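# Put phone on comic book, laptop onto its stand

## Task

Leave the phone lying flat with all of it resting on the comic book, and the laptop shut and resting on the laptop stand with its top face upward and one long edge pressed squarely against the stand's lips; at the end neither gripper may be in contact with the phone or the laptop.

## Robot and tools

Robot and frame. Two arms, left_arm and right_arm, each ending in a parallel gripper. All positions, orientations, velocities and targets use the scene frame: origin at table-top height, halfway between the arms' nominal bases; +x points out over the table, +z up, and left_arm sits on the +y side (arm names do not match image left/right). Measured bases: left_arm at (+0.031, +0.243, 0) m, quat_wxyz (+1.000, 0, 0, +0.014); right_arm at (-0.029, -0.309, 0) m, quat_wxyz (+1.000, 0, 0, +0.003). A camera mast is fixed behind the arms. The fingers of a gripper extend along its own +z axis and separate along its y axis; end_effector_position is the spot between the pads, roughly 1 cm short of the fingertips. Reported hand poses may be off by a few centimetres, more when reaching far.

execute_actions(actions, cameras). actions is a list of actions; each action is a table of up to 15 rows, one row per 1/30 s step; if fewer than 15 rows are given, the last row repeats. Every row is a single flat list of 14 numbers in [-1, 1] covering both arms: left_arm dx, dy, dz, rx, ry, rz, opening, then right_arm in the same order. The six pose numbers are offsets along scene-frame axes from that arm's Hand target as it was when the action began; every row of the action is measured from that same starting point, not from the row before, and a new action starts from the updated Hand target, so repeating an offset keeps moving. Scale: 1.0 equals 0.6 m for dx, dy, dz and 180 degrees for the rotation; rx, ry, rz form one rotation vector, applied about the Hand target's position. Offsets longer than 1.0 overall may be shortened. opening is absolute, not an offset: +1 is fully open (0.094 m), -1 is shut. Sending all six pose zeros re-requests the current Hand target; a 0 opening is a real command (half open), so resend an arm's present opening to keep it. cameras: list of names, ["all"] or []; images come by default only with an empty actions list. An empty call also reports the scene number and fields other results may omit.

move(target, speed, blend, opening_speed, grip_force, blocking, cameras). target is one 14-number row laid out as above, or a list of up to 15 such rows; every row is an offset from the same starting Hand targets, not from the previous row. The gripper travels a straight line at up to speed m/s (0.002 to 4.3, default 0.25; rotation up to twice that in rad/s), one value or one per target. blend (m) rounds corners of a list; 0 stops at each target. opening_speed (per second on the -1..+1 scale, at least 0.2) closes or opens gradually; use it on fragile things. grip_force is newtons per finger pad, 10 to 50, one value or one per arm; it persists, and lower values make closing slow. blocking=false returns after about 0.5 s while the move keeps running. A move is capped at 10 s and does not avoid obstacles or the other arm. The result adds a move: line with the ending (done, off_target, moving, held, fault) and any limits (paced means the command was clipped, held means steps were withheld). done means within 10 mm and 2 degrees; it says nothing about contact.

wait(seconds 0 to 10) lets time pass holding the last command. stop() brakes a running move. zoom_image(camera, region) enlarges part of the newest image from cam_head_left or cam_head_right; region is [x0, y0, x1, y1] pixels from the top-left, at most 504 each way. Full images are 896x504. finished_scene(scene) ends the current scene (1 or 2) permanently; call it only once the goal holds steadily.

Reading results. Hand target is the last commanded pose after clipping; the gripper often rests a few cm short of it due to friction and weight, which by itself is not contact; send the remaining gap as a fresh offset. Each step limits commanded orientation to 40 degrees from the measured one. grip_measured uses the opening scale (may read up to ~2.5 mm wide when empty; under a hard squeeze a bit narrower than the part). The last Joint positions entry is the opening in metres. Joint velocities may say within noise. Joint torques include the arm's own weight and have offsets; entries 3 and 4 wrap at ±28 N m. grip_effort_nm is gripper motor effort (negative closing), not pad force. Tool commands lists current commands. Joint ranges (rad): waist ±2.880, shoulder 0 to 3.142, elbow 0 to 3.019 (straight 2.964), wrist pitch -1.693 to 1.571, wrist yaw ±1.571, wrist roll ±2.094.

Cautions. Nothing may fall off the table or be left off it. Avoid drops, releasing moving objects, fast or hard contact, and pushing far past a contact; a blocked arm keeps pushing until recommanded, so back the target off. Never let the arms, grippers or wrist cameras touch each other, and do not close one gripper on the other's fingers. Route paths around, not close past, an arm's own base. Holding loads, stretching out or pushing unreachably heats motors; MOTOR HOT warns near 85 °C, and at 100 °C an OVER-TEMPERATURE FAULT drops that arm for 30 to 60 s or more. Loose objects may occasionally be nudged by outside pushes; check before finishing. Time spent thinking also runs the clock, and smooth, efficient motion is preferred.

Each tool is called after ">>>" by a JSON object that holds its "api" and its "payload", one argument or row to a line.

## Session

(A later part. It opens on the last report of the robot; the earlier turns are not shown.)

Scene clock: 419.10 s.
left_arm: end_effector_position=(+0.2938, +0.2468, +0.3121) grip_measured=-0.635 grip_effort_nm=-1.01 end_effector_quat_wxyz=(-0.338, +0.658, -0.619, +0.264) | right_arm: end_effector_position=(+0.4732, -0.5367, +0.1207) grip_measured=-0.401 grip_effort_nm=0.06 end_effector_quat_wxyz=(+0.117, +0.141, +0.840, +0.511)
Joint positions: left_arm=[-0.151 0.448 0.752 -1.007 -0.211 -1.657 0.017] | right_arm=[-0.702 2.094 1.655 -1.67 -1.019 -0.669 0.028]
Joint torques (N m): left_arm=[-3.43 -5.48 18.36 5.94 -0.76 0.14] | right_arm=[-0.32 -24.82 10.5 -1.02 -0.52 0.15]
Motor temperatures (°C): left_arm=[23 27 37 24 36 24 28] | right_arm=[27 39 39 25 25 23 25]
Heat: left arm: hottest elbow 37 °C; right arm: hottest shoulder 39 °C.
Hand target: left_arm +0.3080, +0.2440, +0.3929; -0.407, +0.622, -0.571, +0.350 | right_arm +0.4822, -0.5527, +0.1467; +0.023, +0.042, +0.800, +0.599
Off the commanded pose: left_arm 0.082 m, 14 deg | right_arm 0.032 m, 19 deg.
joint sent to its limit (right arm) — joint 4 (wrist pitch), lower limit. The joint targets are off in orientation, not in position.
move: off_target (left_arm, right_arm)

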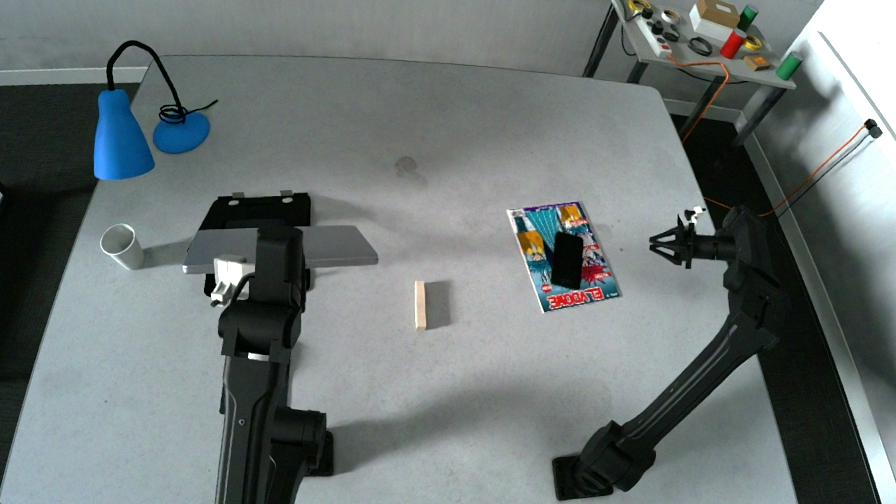

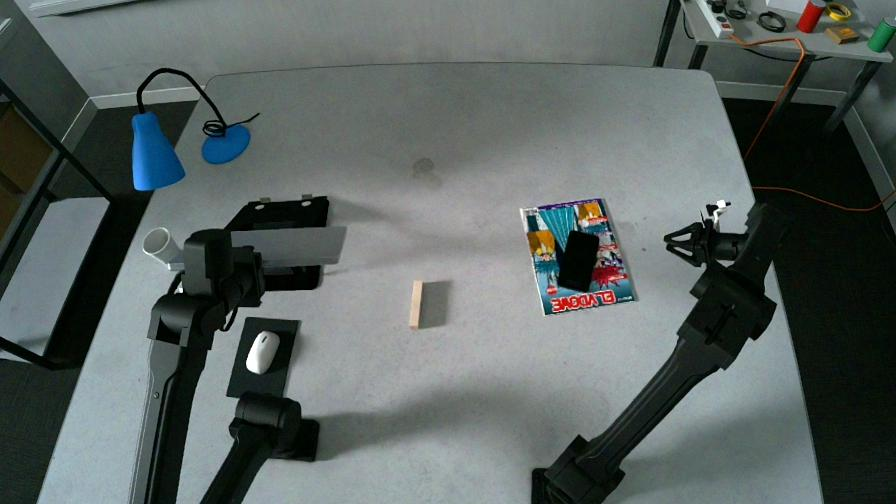

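>>> {"api": "move", "payload": {
  "target": [
    [0.0,0.17,0.0,0.01,-0.09,0,-1,0,0,0,0,0,0,-0.4]
  ],
  "speed": 0.12,
  "cameras": ["all"]
}}

>>> {"api": "zoom_image", "payload": {
  "camera": "cam_head_left",
  "region": [130, 150, 400, 330]
}}

>>> {"api": "zoom_image", "payload": {
  "camera": "cam_head_right",
  "region": [130, 150, 400, 330]
}}

Scene clock: 427.30 s.
left_arm: end_effector_position=(+0.2984, +0.3400, +0.3047) grip_measured=-0.635 grip_effort_nm=-1.00 end_effector_quat_wxyz=(-0.392, +0.640, -0.525, +0.400) | right_arm: end_effector_position=(+0.4732, -0.5367, +0.1207) grip_measured=-0.401 grip_effort_nm=0.06 end_effector_quat_wxyz=(+0.117, +0.141, +0.840, +0.511)
Joint positions: left_arm=[0.636 0.37 0.556 -0.634 0.532 -1.442 0.017] | right_arm=[-0.702 2.094 1.655 -1.67 -1.019 -0.669 0.028]
Joint torques (N m): left_arm=[-0.67 -3.49 19.07 6.53 0.81 0.12] | right_arm=[-0.32 -24.7 10.51 -1.03 -0.52 0.15]
Heat: left arm: hottest elbow 40 °C; right arm: hottest shoulder 39 °C.
Hand target: left_arm +0.3080, +0.3460, +0.3928; -0.492, +0.560, -0.513, +0.425 | right_arm +0.4822, -0.5527, +0.1467; +0.023, +0.042, +0.800, +0.599
Off the commanded pose: left_arm 0.089 m, 15 deg | right_arm 0.032 m, 19 deg.
joint sent to its limit (right arm) — joint 4 (wrist pitch), lower limit. The joint targets are off in orientation, not in position.
move: off_target (left_arm, right_arm)

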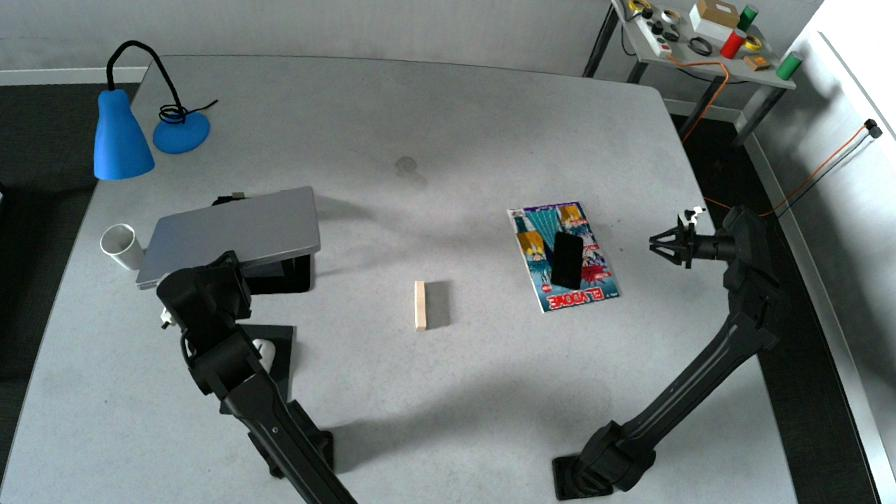

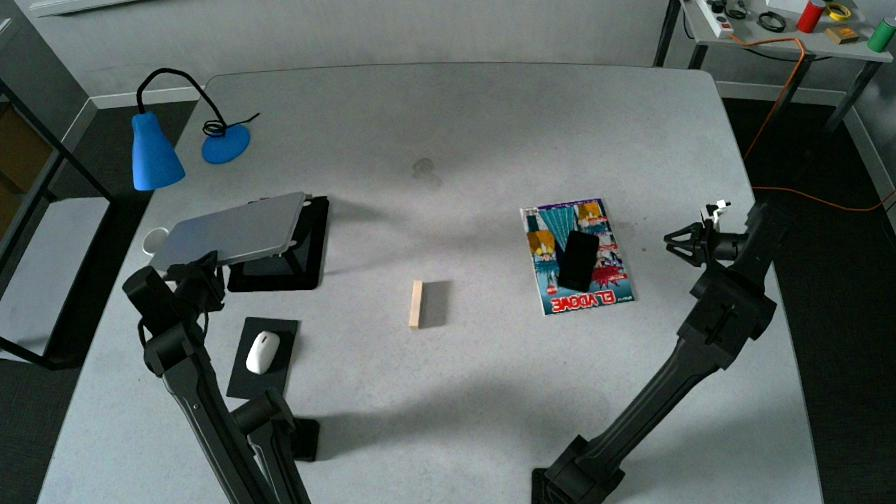

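Scaled by 1.867.

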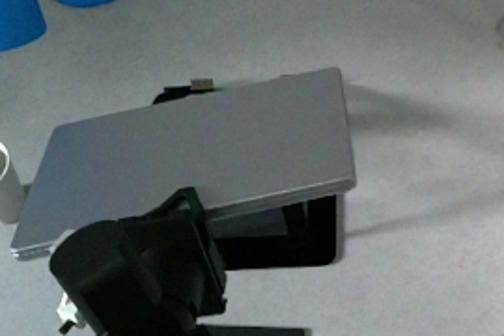

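Scaled by 1.867.

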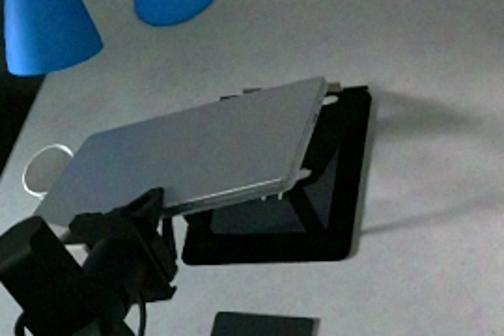

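>>> {"api": "move", "payload": {
  "target": [
    [0.13,0.0,-0.05,0.033,0,-0.042,-1,0,0,0,0,0,0,-0.4]
  ],
  "speed": 0.12,
  "cameras": ["all"]
}}

>>> {"api": "zoom_image", "payload": {
  "camera": "cam_head_left",
  "region": [130, 130, 400, 310]
}}

>>> {"api": "zoom_image", "payload": {
  "camera": "cam_head_right",
  "region": [130, 130, 400, 310]
}}

Scene clock: 438.77 s.
left_arm: end_effector_position=(+0.3661, +0.3453, +0.2668) grip_measured=-0.635 grip_effort_nm=-1.01 end_effector_quat_wxyz=(-0.387, +0.593, -0.582, +0.399) | right_arm: end_effector_position=(+0.4732, -0.5367, +0.1207) grip_measured=-0.401 grip_effort_nm=0.06 end_effector_quat_wxyz=(+0.117, +0.141, +0.840, +0.511)
Joint positions: left_arm=[0.509 0.633 0.517 -0.332 0.498 -1.37 0.017] | right_arm=[-0.702 2.094 1.655 -1.67 -1.019 -0.669 0.028]
Joint torques (N m): left_arm=[-2.96 -7.88 19.26 6.93 0.68 0.26] | right_arm=[-0.26 -24.76 10.52 -1.03 -0.51 0.15]
Motor temperatures (°C): left_arm=[23 27 42 25 32 24 28] | right_arm=[27 40 40 25 25 23 25]
Heat: left arm: hottest elbow 42 °C; right arm: hottest shoulder 40 °C.
Hand target: left_arm +0.3860, +0.3460, +0.3629; -0.492, +0.499, -0.570, +0.429 | right_arm +0.4822, -0.5527, +0.1467; +0.023, +0.042, +0.800, +0.599
Off the commanded pose: left_arm 0.098 m, 17 deg | right_arm 0.032 m, 19 deg.
joint sent to its limit (right arm) — joint 4 (wrist pitch), lower limit. The joint targets are off in orientation, not in position.
move: off_target (left_arm, right_arm)

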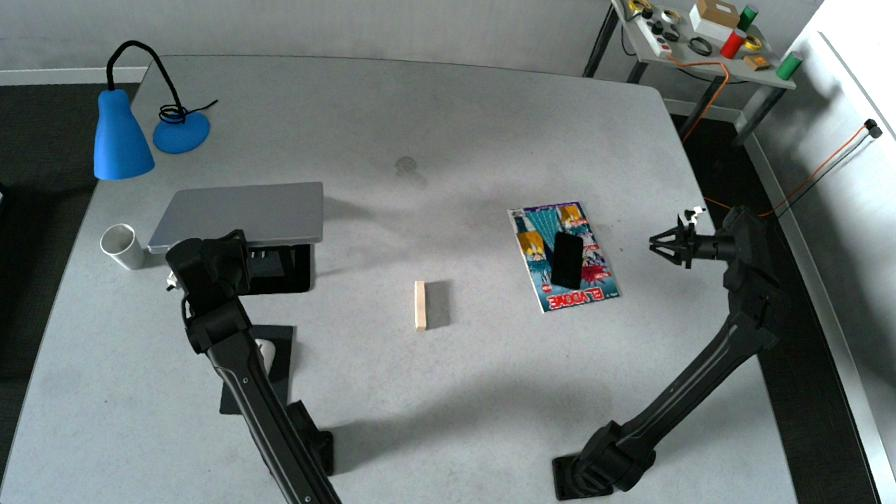

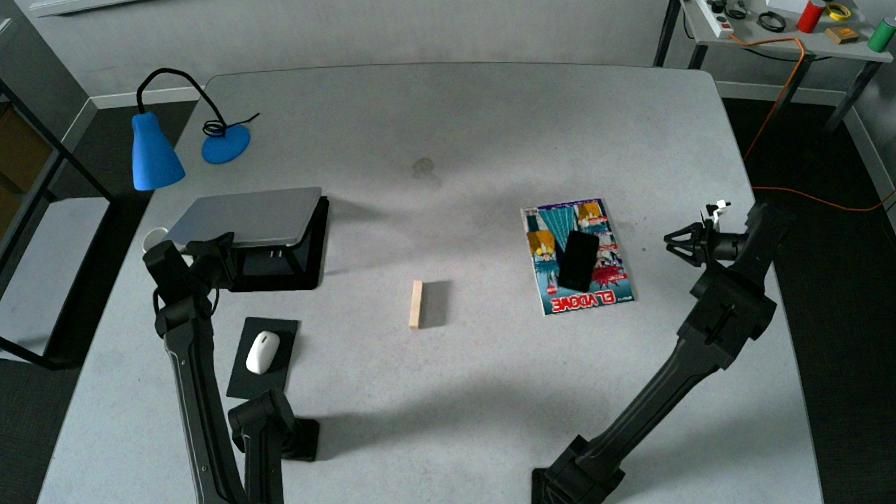

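Scaled by 1.867.

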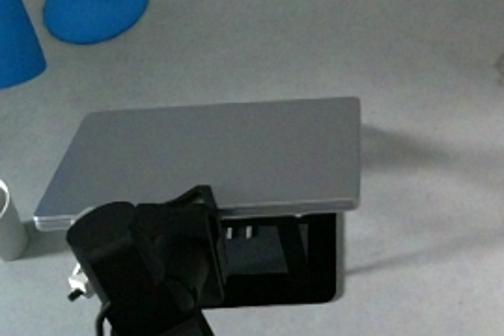

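Scaled by 1.867.

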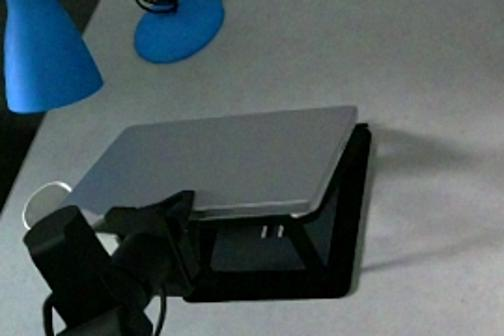

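>>> {"api": "move", "payload": {
  "target": [
    [0.06,0.0,-0.17,0,0,-0.008,-1,0,0,0,0,0,0,-0.4]
  ],
  "speed": 0.1,
  "cameras": ["all"]
}}

>>> {"api": "zoom_image", "payload": {
  "camera": "cam_head_left",
  "region": [130, 130, 400, 310]
}}

>>> {"api": "zoom_image", "payload": {
  "camera": "cam_head_right",
  "region": [130, 130, 400, 310]
}}

Scene clock: 448.93 s.
left_arm: end_effector_position=(+0.3937, +0.3408, +0.1732) grip_measured=-0.635 grip_effort_nm=-1.01 end_effector_quat_wxyz=(-0.388, +0.579, -0.593, +0.403) | right_arm: end_effector_position=(+0.4732, -0.5367, +0.1207) grip_measured=-0.401 grip_effort_nm=0.06 end_effector_quat_wxyz=(+0.117, +0.141, +0.840, +0.511)
Joint positions: left_arm=[0.445 0.873 0.337 0.105 0.464 -1.375 0.017] | right_arm=[-0.702 2.094 1.655 -1.67 -1.019 -0.669 0.028]
Joint torques (N m): left_arm=[-2.14 -9.23 16.62 6.67 0.51 0.28] | right_arm=[-0.32 -24.76 10.51 -1.01 -0.51 0.16]
Heat: left arm: hottest elbow 44 °C; right arm: hottest shoulder 40 °C.
Hand target: left_arm +0.4220, +0.3460, +0.2610; -0.487, +0.491, -0.576, +0.435 | right_arm +0.4822, -0.5527, +0.1467; +0.023, +0.042, +0.800, +0.599
Off the commanded pose: left_arm 0.092 m, 16 deg | right_arm 0.032 m, 19 deg.
joint sent to its limit (right arm) — joint 4 (wrist pitch), lower limit. The joint targets are off in orientation, not in position.
move: off_target (left_arm, right_arm)

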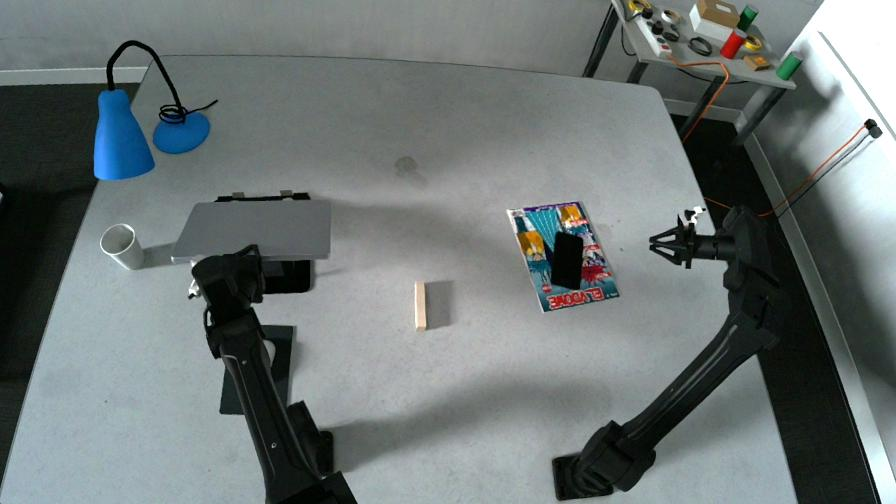

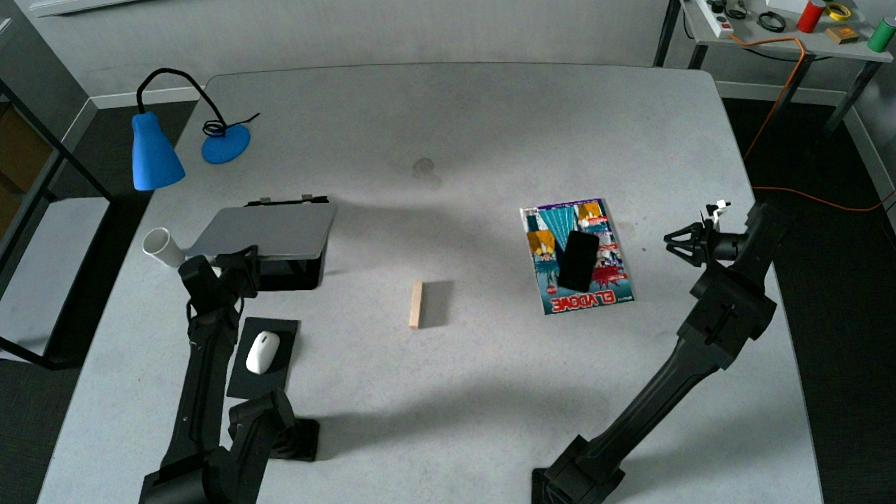

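Scaled by 1.867.

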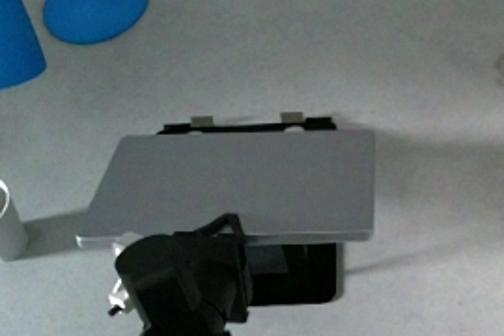

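Scaled by 1.867.

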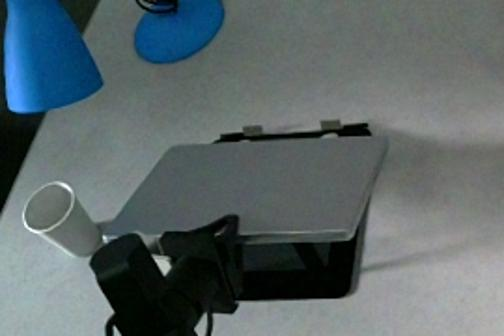

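>>> {"api": "move", "payload": {
  "target": [
    [0.06,0.025,-0.08,0,0,0.01,-1,0,0,0,0,0,0,-0.4]
  ],
  "speed": 0.08,
  "cameras": ["all"]
}}

>>> {"api": "zoom_image", "payload": {
  "camera": "cam_head_left",
  "region": [150, 150, 370, 310]
}}

>>> {"api": "zoom_image", "payload": {
  "camera": "cam_head_right",
  "region": [150, 150, 370, 310]
}}

Scene clock: 454.57 s.
left_arm: end_effector_position=(+0.4282, +0.3538, +0.1622) grip_measured=-0.635 grip_effort_nm=-1.01 end_effector_quat_wxyz=(-0.438, +0.552, -0.576, +0.415) | right_arm: end_effector_position=(+0.4732, -0.5367, +0.1207) grip_measured=-0.401 grip_effort_nm=0.06 end_effector_quat_wxyz=(+0.117, +0.141, +0.840, +0.511)
Joint positions: left_arm=[0.419 1.102 0.327 0.472 0.423 -1.395 0.017] | right_arm=[-0.702 2.094 1.655 -1.67 -1.019 -0.669 0.028]
Joint torques (N m): left_arm=[-3.08 -6.59 15.69 4.27 -0.11 0.34] | right_arm=[-0.38 -24.76 10.51 -1.03 -0.52 0.15]
Heat: left arm: hottest elbow 44 °C; right arm: hottest shoulder 40 °C.
Hand target: left_arm +0.4580, +0.3610, +0.2131; -0.493, +0.500, -0.569, +0.428 | right_arm +0.4822, -0.5527, +0.1467; +0.023, +0.042, +0.800, +0.599
Off the commanded pose: left_arm 0.059 m, 9 deg | right_arm 0.032 m, 19 deg.
joint sent to its limit (right arm) — joint 4 (wrist pitch), lower limit. The joint targets are off in orientation, not in position.
move: off_target (left_arm, right_arm)

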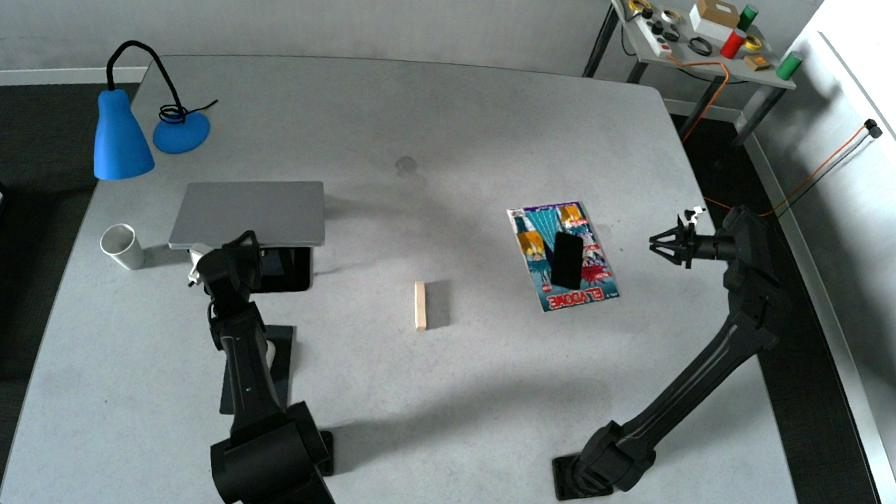

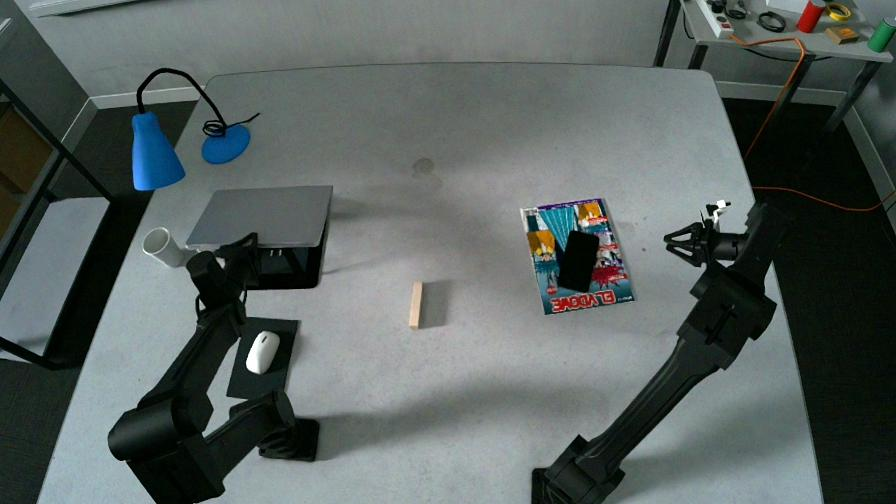

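Scaled by 2.291.

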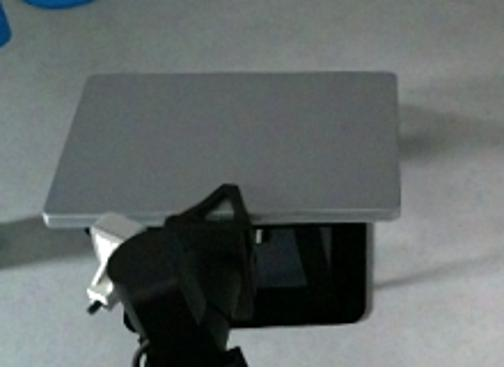

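Scaled by 2.291.

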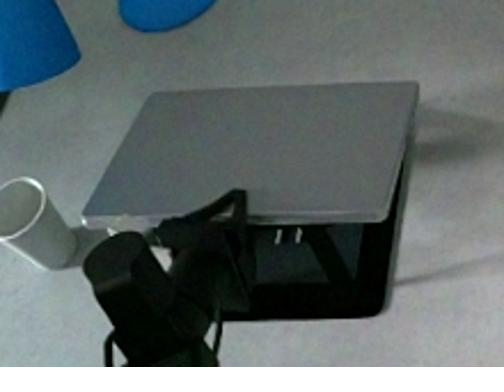

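>>> {"api": "move", "payload": {
  "target": [
    [-0.05,0.0,0.0,0,0.06,0.008,-1,0,0,0,0,0,0,-0.4]
  ],
  "speed": 0.08,
  "cameras": ["all"]
}}

>>> {"api": "zoom_image", "payload": {
  "camera": "cam_head_left",
  "region": [150, 150, 370, 310]
}}

>>> {"api": "zoom_image", "payload": {
  "camera": "cam_head_right",
  "region": [150, 150, 370, 310]
}}

Scene clock: 460.60 s.
left_arm: end_effector_position=(+0.4100, +0.3516, +0.1610) grip_measured=-0.635 grip_effort_nm=-1.00 end_effector_quat_wxyz=(-0.390, +0.591, -0.602, +0.368) | right_arm: end_effector_position=(+0.4732, -0.5367, +0.1207) grip_measured=-0.401 grip_effort_nm=0.06 end_effector_quat_wxyz=(+0.117, +0.141, +0.840, +0.511)
Joint positions: left_arm=[0.418 0.964 0.377 0.113 0.384 -1.343 0.017] | right_arm=[-0.702 2.094 1.655 -1.67 -1.019 -0.669 0.028]
Joint torques (N m): left_arm=[-1.96 -8.88 16.36 2.06 0.26 0.58] | right_arm=[-0.32 -24.76 10.52 -1.05 -0.51 0.16]
Heat: left arm: hottest elbow 43 °C; right arm: hottest shoulder 40 °C.
Hand target: left_arm +0.4280, +0.3610, +0.2130; -0.443, +0.546, -0.606, +0.373 | right_arm +0.4822, -0.5527, +0.1467; +0.023, +0.042, +0.800, +0.599
Off the commanded pose: left_arm 0.056 m, 8 deg | right_arm 0.032 m, 19 deg.
joint sent to its limit (right arm) — joint 4 (wrist pitch), lower limit. The joint targets are off in orientation, not in position.
move: off_target (left_arm, right_arm)

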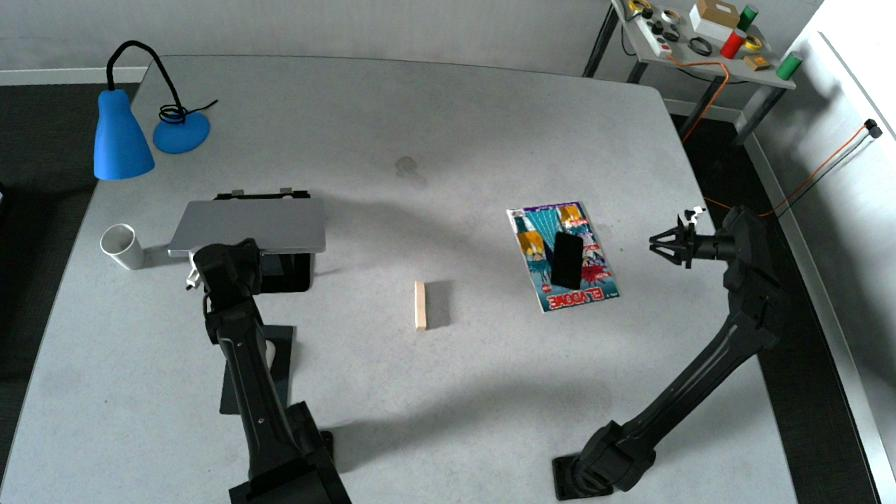

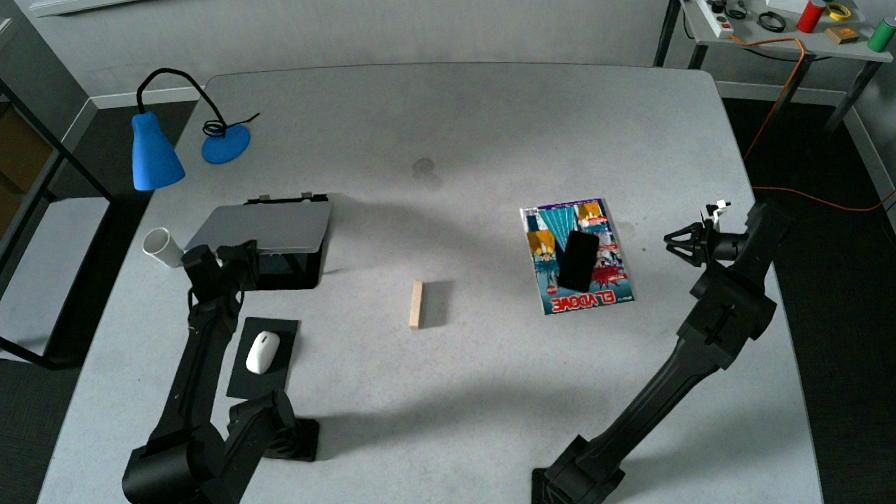

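Scaled by 2.291.

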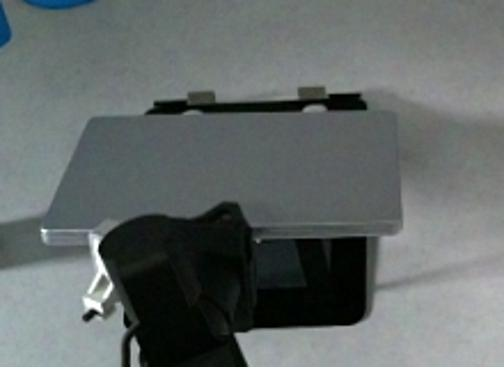

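Scaled by 2.291.

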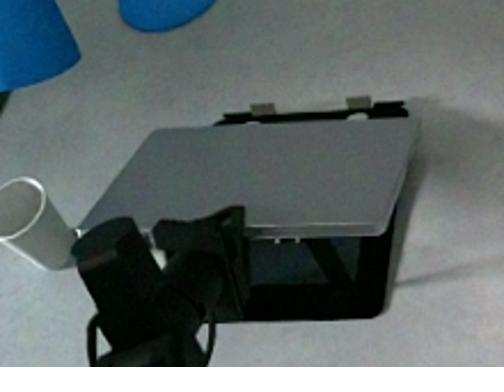

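>>> {"api": "move", "payload": {
  "target": [
    [0.02,-0.008,-0.05,0,0.0,0.014,-1,0,0,0,0,0,0,-0.4]
  ],
  "speed": 0.06,
  "cameras": ["all"]
}}

>>> {"api": "zoom_image", "payload": {
  "camera": "cam_head_left",
  "region": [150, 150, 370, 310]
}}

>>> {"api": "zoom_image", "payload": {
  "camera": "cam_head_right",
  "region": [150, 150, 370, 310]
}}

Scene clock: 466.43 s.
left_arm: end_effector_position=(+0.4243, +0.3546, +0.1592) grip_measured=-0.635 grip_effort_nm=-1.01 end_effector_quat_wxyz=(-0.418, +0.589, -0.594, +0.356) | right_arm: end_effector_position=(+0.4732, -0.5367, +0.1207) grip_measured=-0.401 grip_effort_nm=0.06 end_effector_quat_wxyz=(+0.117, +0.141, +0.840, +0.511)
Joint positions: left_arm=[0.375 1.022 0.377 0.216 0.3 -1.352 0.017] | right_arm=[-0.702 2.094 1.655 -1.67 -1.019 -0.669 0.028]
Joint torques (N m): left_arm=[-3.14 -6.24 12.53 3.9 -0.17 0.31] | right_arm=[-0.32 -24.76 10.51 -1.02 -0.51 0.15]
Heat: left arm: hottest elbow 44 °C; right arm: hottest shoulder 40 °C.
Hand target: left_arm +0.4400, +0.3562, +0.1830; -0.451, +0.559, -0.594, +0.363 | right_arm +0.4822, -0.5527, +0.1467; +0.023, +0.042, +0.800, +0.599
Off the commanded pose: left_arm 0.029 m, 5 deg | right_arm 0.032 m, 19 deg.
joint sent to its limit (right arm) — joint 4 (wrist pitch), lower limit. The joint targets are off in orientation, not in position.
move: off_target (left_arm, right_arm)

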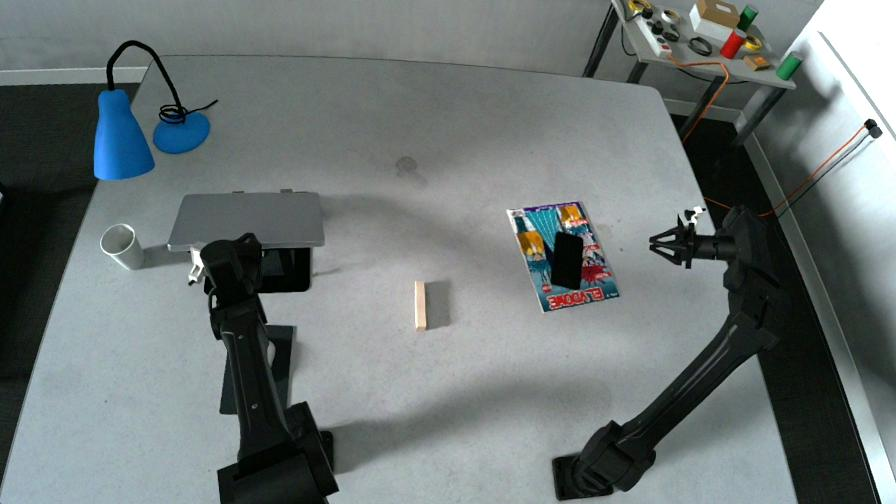

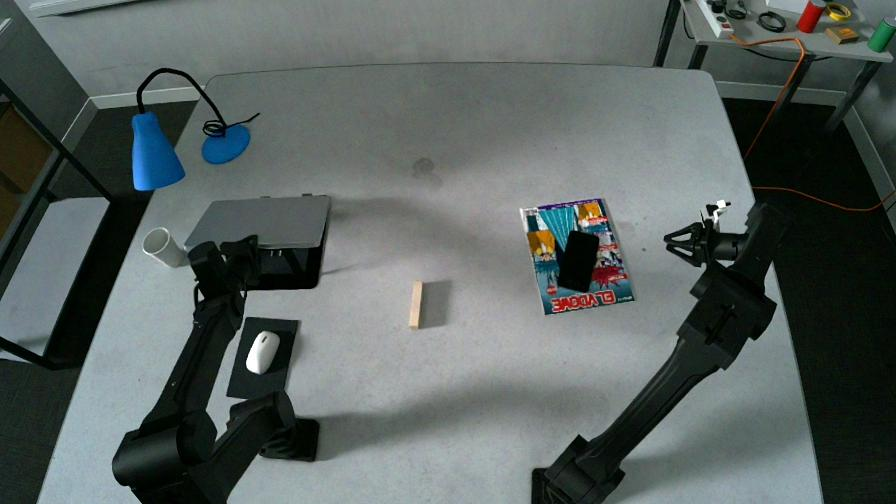

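Scaled by 2.291.

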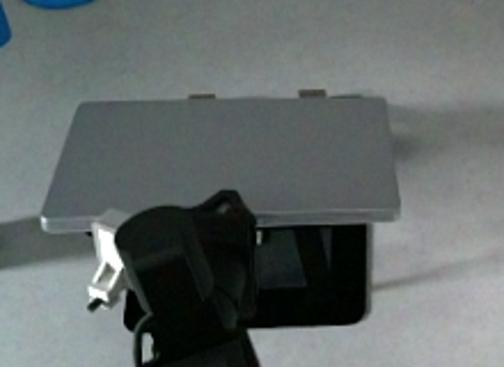

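Scaled by 2.291.

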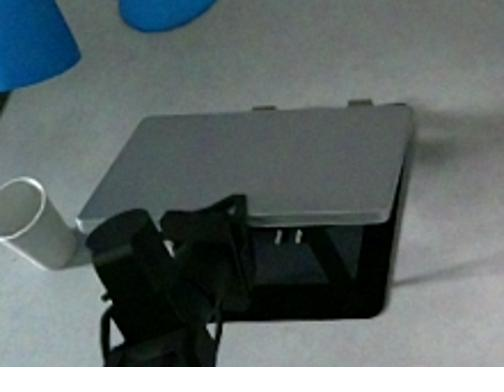

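>>> {"api": "move", "payload": {
  "target": [
    [-0.015,0,0.0,0,0.05,0.008,-1,0,0,0,0,0,0,-0.4]
  ],
  "speed": 0.06,
  "cameras": ["all"]
}}

>>> {"api": "zoom_image", "payload": {
  "camera": "cam_head_left",
  "region": [150, 150, 370, 310]
}}

>>> {"api": "zoom_image", "payload": {
  "camera": "cam_head_right",
  "region": [150, 150, 370, 310]
}}

Scene clock: 475.53 s.
left_arm: end_effector_position=(+0.4202, +0.3547, +0.1556) grip_measured=-0.636 grip_effort_nm=-1.01 end_effector_quat_wxyz=(-0.377, +0.630, -0.597, +0.324) | right_arm: end_effector_position=(+0.4732, -0.5367, +0.1207) grip_measured=-0.401 grip_effort_nm=0.06 end_effector_quat_wxyz=(+0.117, +0.141, +0.840, +0.511)
Joint positions: left_arm=[0.356 0.993 0.434 0.011 0.242 -1.376 0.017] | right_arm=[-0.702 2.094 1.655 -1.67 -1.019 -0.669 0.028]
Joint torques (N m): left_arm=[-2.43 -8.35 14.34 0.85 -0.46 0.92] | right_arm=[-0.26 -24.76 10.5 -1.02 -0.51 0.16]
Heat: left arm: hottest elbow 43 °C; right arm: hottest shoulder 40 °C.
Hand target: left_arm +0.4310, +0.3562, +0.1830; -0.408, +0.593, -0.620, +0.312 | right_arm +0.4822, -0.5527, +0.1467; +0.023, +0.042, +0.800, +0.599
Off the commanded pose: left_arm 0.029 m, 6 deg | right_arm 0.032 m, 19 deg.
joint sent to its limit (right arm) — joint 4 (wrist pitch), lower limit. The joint targets are off in orientation, not in position.
move: off_target (left_arm, right_arm)

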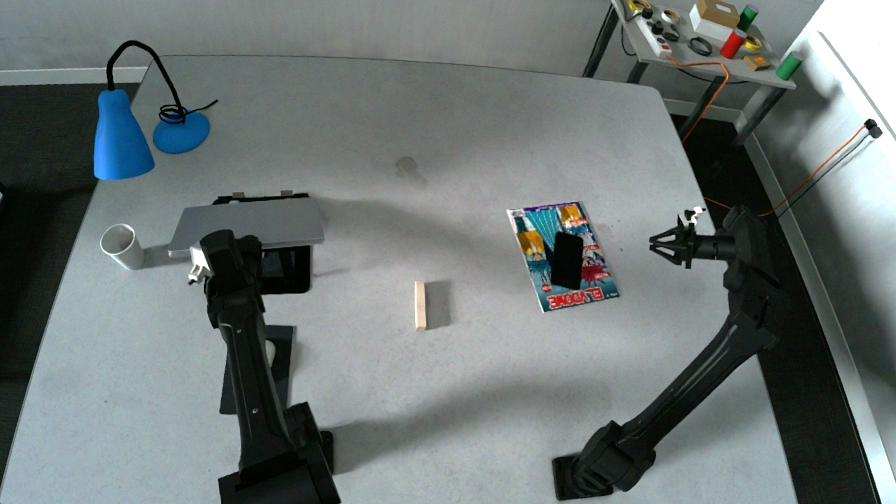

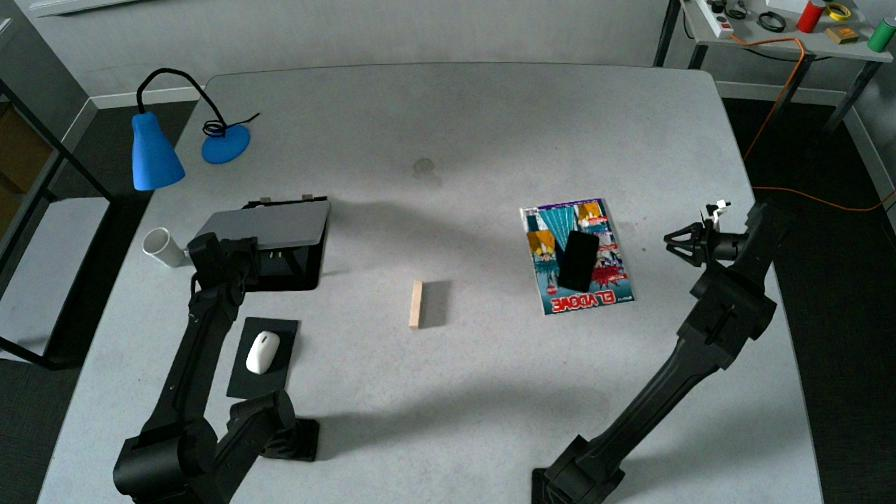

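Scaled by 2.291.

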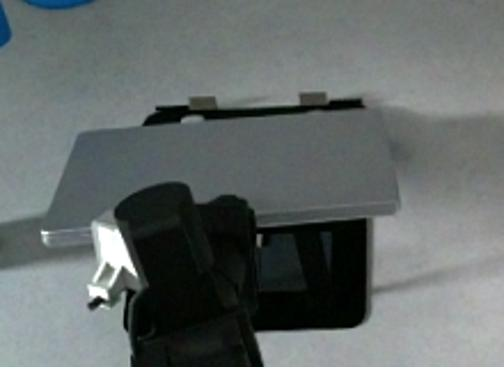

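Scaled by 2.291.

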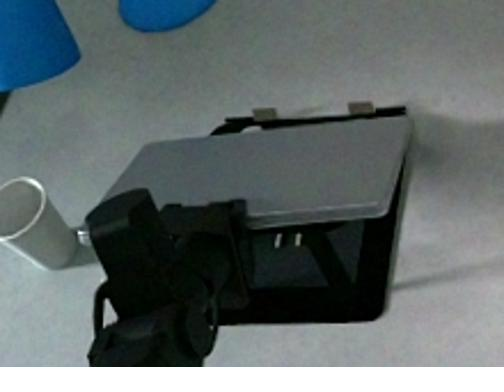

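>>> {"api": "move", "payload": {
  "target": [
    [0.0,0,-0.01,0,0.035,-0.008,-1,0,0,0,0,0,0,-0.4]
  ],
  "speed": 0.06,
  "cameras": ["all"]
}}

>>> {"api": "zoom_image", "payload": {
  "camera": "cam_head_left",
  "region": [150, 150, 370, 310]
}}

>>> {"api": "zoom_image", "payload": {
  "camera": "cam_head_right",
  "region": [150, 150, 370, 310]
}}

Scene clock: 486.97 s.
left_arm: end_effector_position=(+0.4211, +0.3550, +0.1596) grip_measured=-0.636 grip_effort_nm=-1.01 end_effector_quat_wxyz=(-0.349, +0.643, -0.608, +0.308) | right_arm: end_effector_position=(+0.4732, -0.5367, +0.1207) grip_measured=-0.401 grip_effort_nm=0.06 end_effector_quat_wxyz=(+0.117, +0.141, +0.840, +0.511)
Joint positions: left_arm=[0.355 0.992 0.491 -0.122 0.241 -1.366 0.017] | right_arm=[-0.702 2.094 1.655 -1.67 -1.019 -0.669 0.028]
Joint torques (N m): left_arm=[-2.32 -6.36 14.94 0.27 -0.4 1.19] | right_arm=[-0.38 -24.82 10.48 -1.02 -0.51 0.15]
Heat: left arm: hottest elbow 41 °C; right arm: hottest shoulder 40 °C.
Hand target: left_arm +0.4310, +0.3562, +0.1771; -0.369, +0.601, -0.649, +0.284 | right_arm +0.4822, -0.5527, +0.1467; +0.023, +0.042, +0.800, +0.599
Off the commanded pose: left_arm 0.020 m, 8 deg | right_arm 0.032 m, 19 deg.
joint sent to its limit (right arm) — joint 4 (wrist pitch), lower limit. The joint targets are off in orientation, not in position.
move: off_target (left_arm, right_arm)

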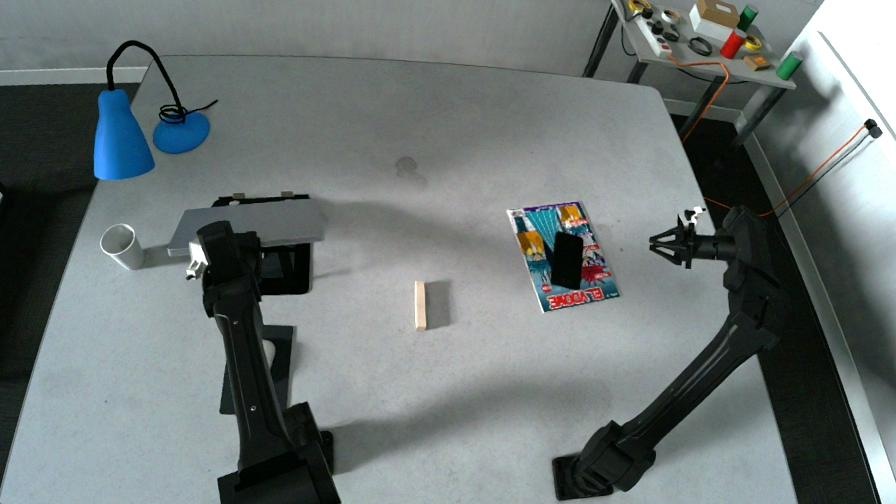

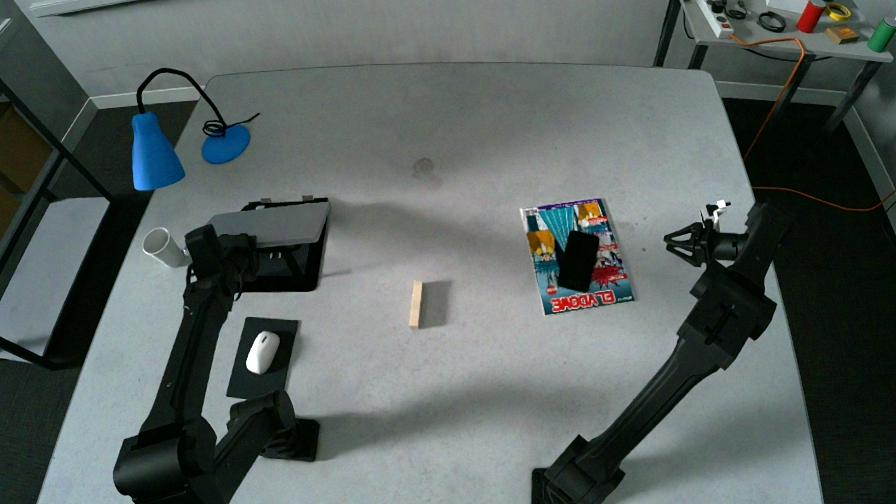

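Scaled by 2.291.

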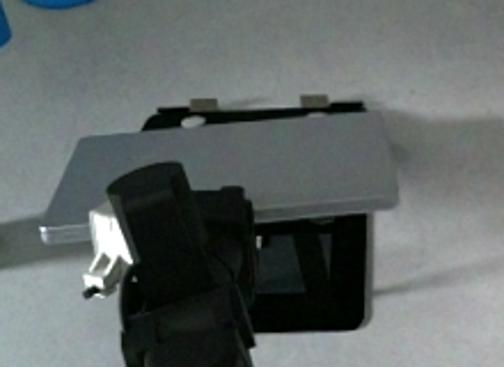

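Scaled by 2.291.

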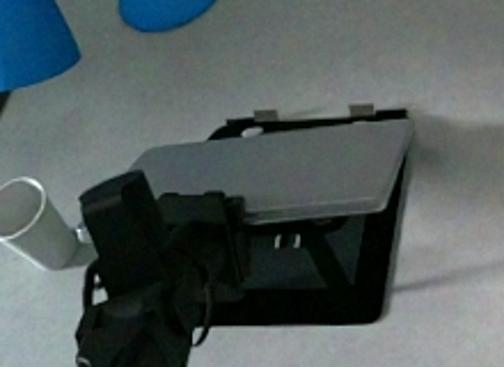

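>>> {"api": "move", "payload": {
  "target": [
    [0.04,0.003,-0.02,0.012,0.0,-0.01,-1,0,0,0,0,0,0,-0.4]
  ],
  "speed": 0.05,
  "cameras": ["all"]
}}

>>> {"api": "zoom_image", "payload": {
  "camera": "cam_head_left",
  "region": [150, 150, 370, 310]
}}

>>> {"api": "zoom_image", "payload": {
  "camera": "cam_head_right",
  "region": [150, 150, 370, 310]
}}

Scene clock: 491.30 s.
left_arm: end_effector_position=(+0.4384, +0.3576, +0.1517) grip_measured=-0.636 grip_effort_nm=-1.01 end_effector_quat_wxyz=(-0.348, +0.637, -0.616, +0.305) | right_arm: end_effector_position=(+0.4732, -0.5367, +0.1207) grip_measured=-0.401 grip_effort_nm=0.06 end_effector_quat_wxyz=(+0.117, +0.141, +0.840, +0.511)
Joint positions: left_arm=[0.344 1.071 0.517 -0.074 0.237 -1.353 0.017] | right_arm=[-0.702 2.094 1.655 -1.67 -1.019 -0.669 0.028]
Joint torques (N m): left_arm=[-3.08 -5.42 14.48 1.43 -0.69 1.42] | right_arm=[-0.26 -24.82 10.5 -1.02 -0.51 0.15]
Heat: left arm: hottest elbow 41 °C; right arm: hottest shoulder 40 °C.
Hand target: left_arm +0.4550, +0.3579, +0.1649; -0.376, +0.584, -0.664, +0.278 | right_arm +0.4822, -0.5527, +0.1467; +0.023, +0.042, +0.800, +0.599
Off the commanded pose: left_arm 0.021 m, 9 deg | right_arm 0.032 m, 19 deg.
joint sent to its limit (right arm) — joint 4 (wrist pitch), lower limit. The joint targets are off in orientation, not in position.
move: off_target (left_arm, right_arm)

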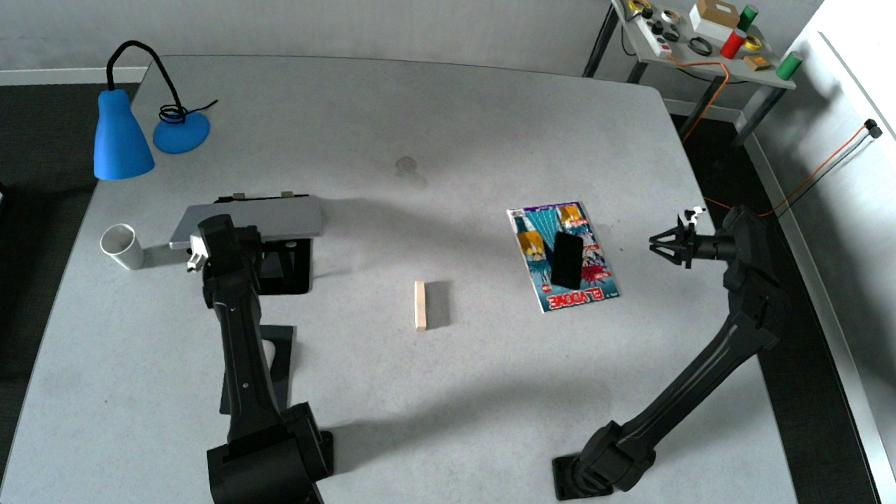

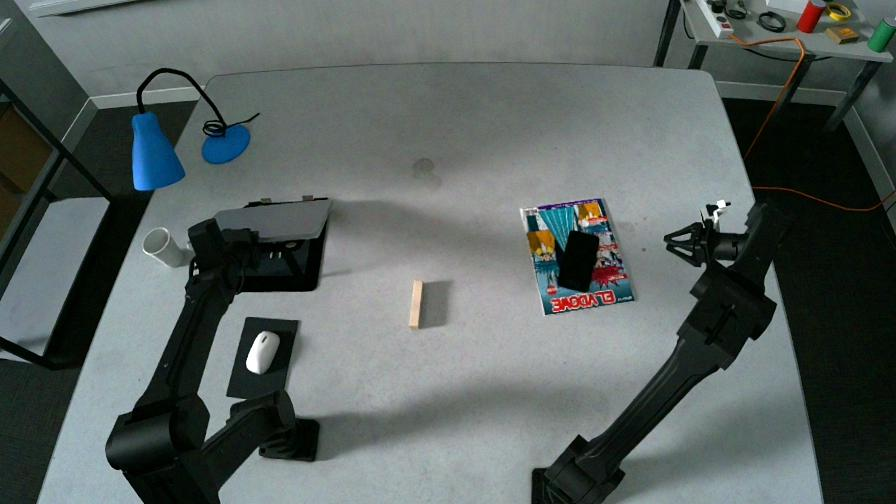

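Scaled by 2.291.

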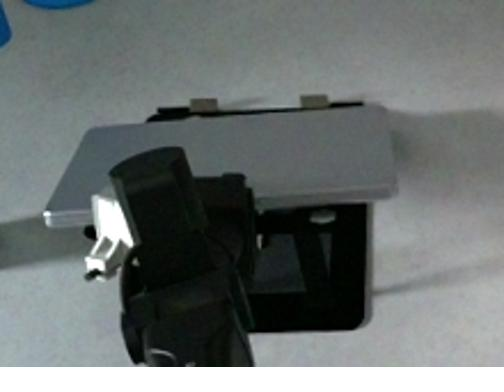

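Scaled by 2.291.

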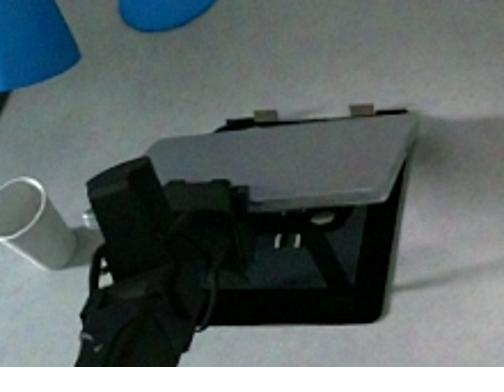

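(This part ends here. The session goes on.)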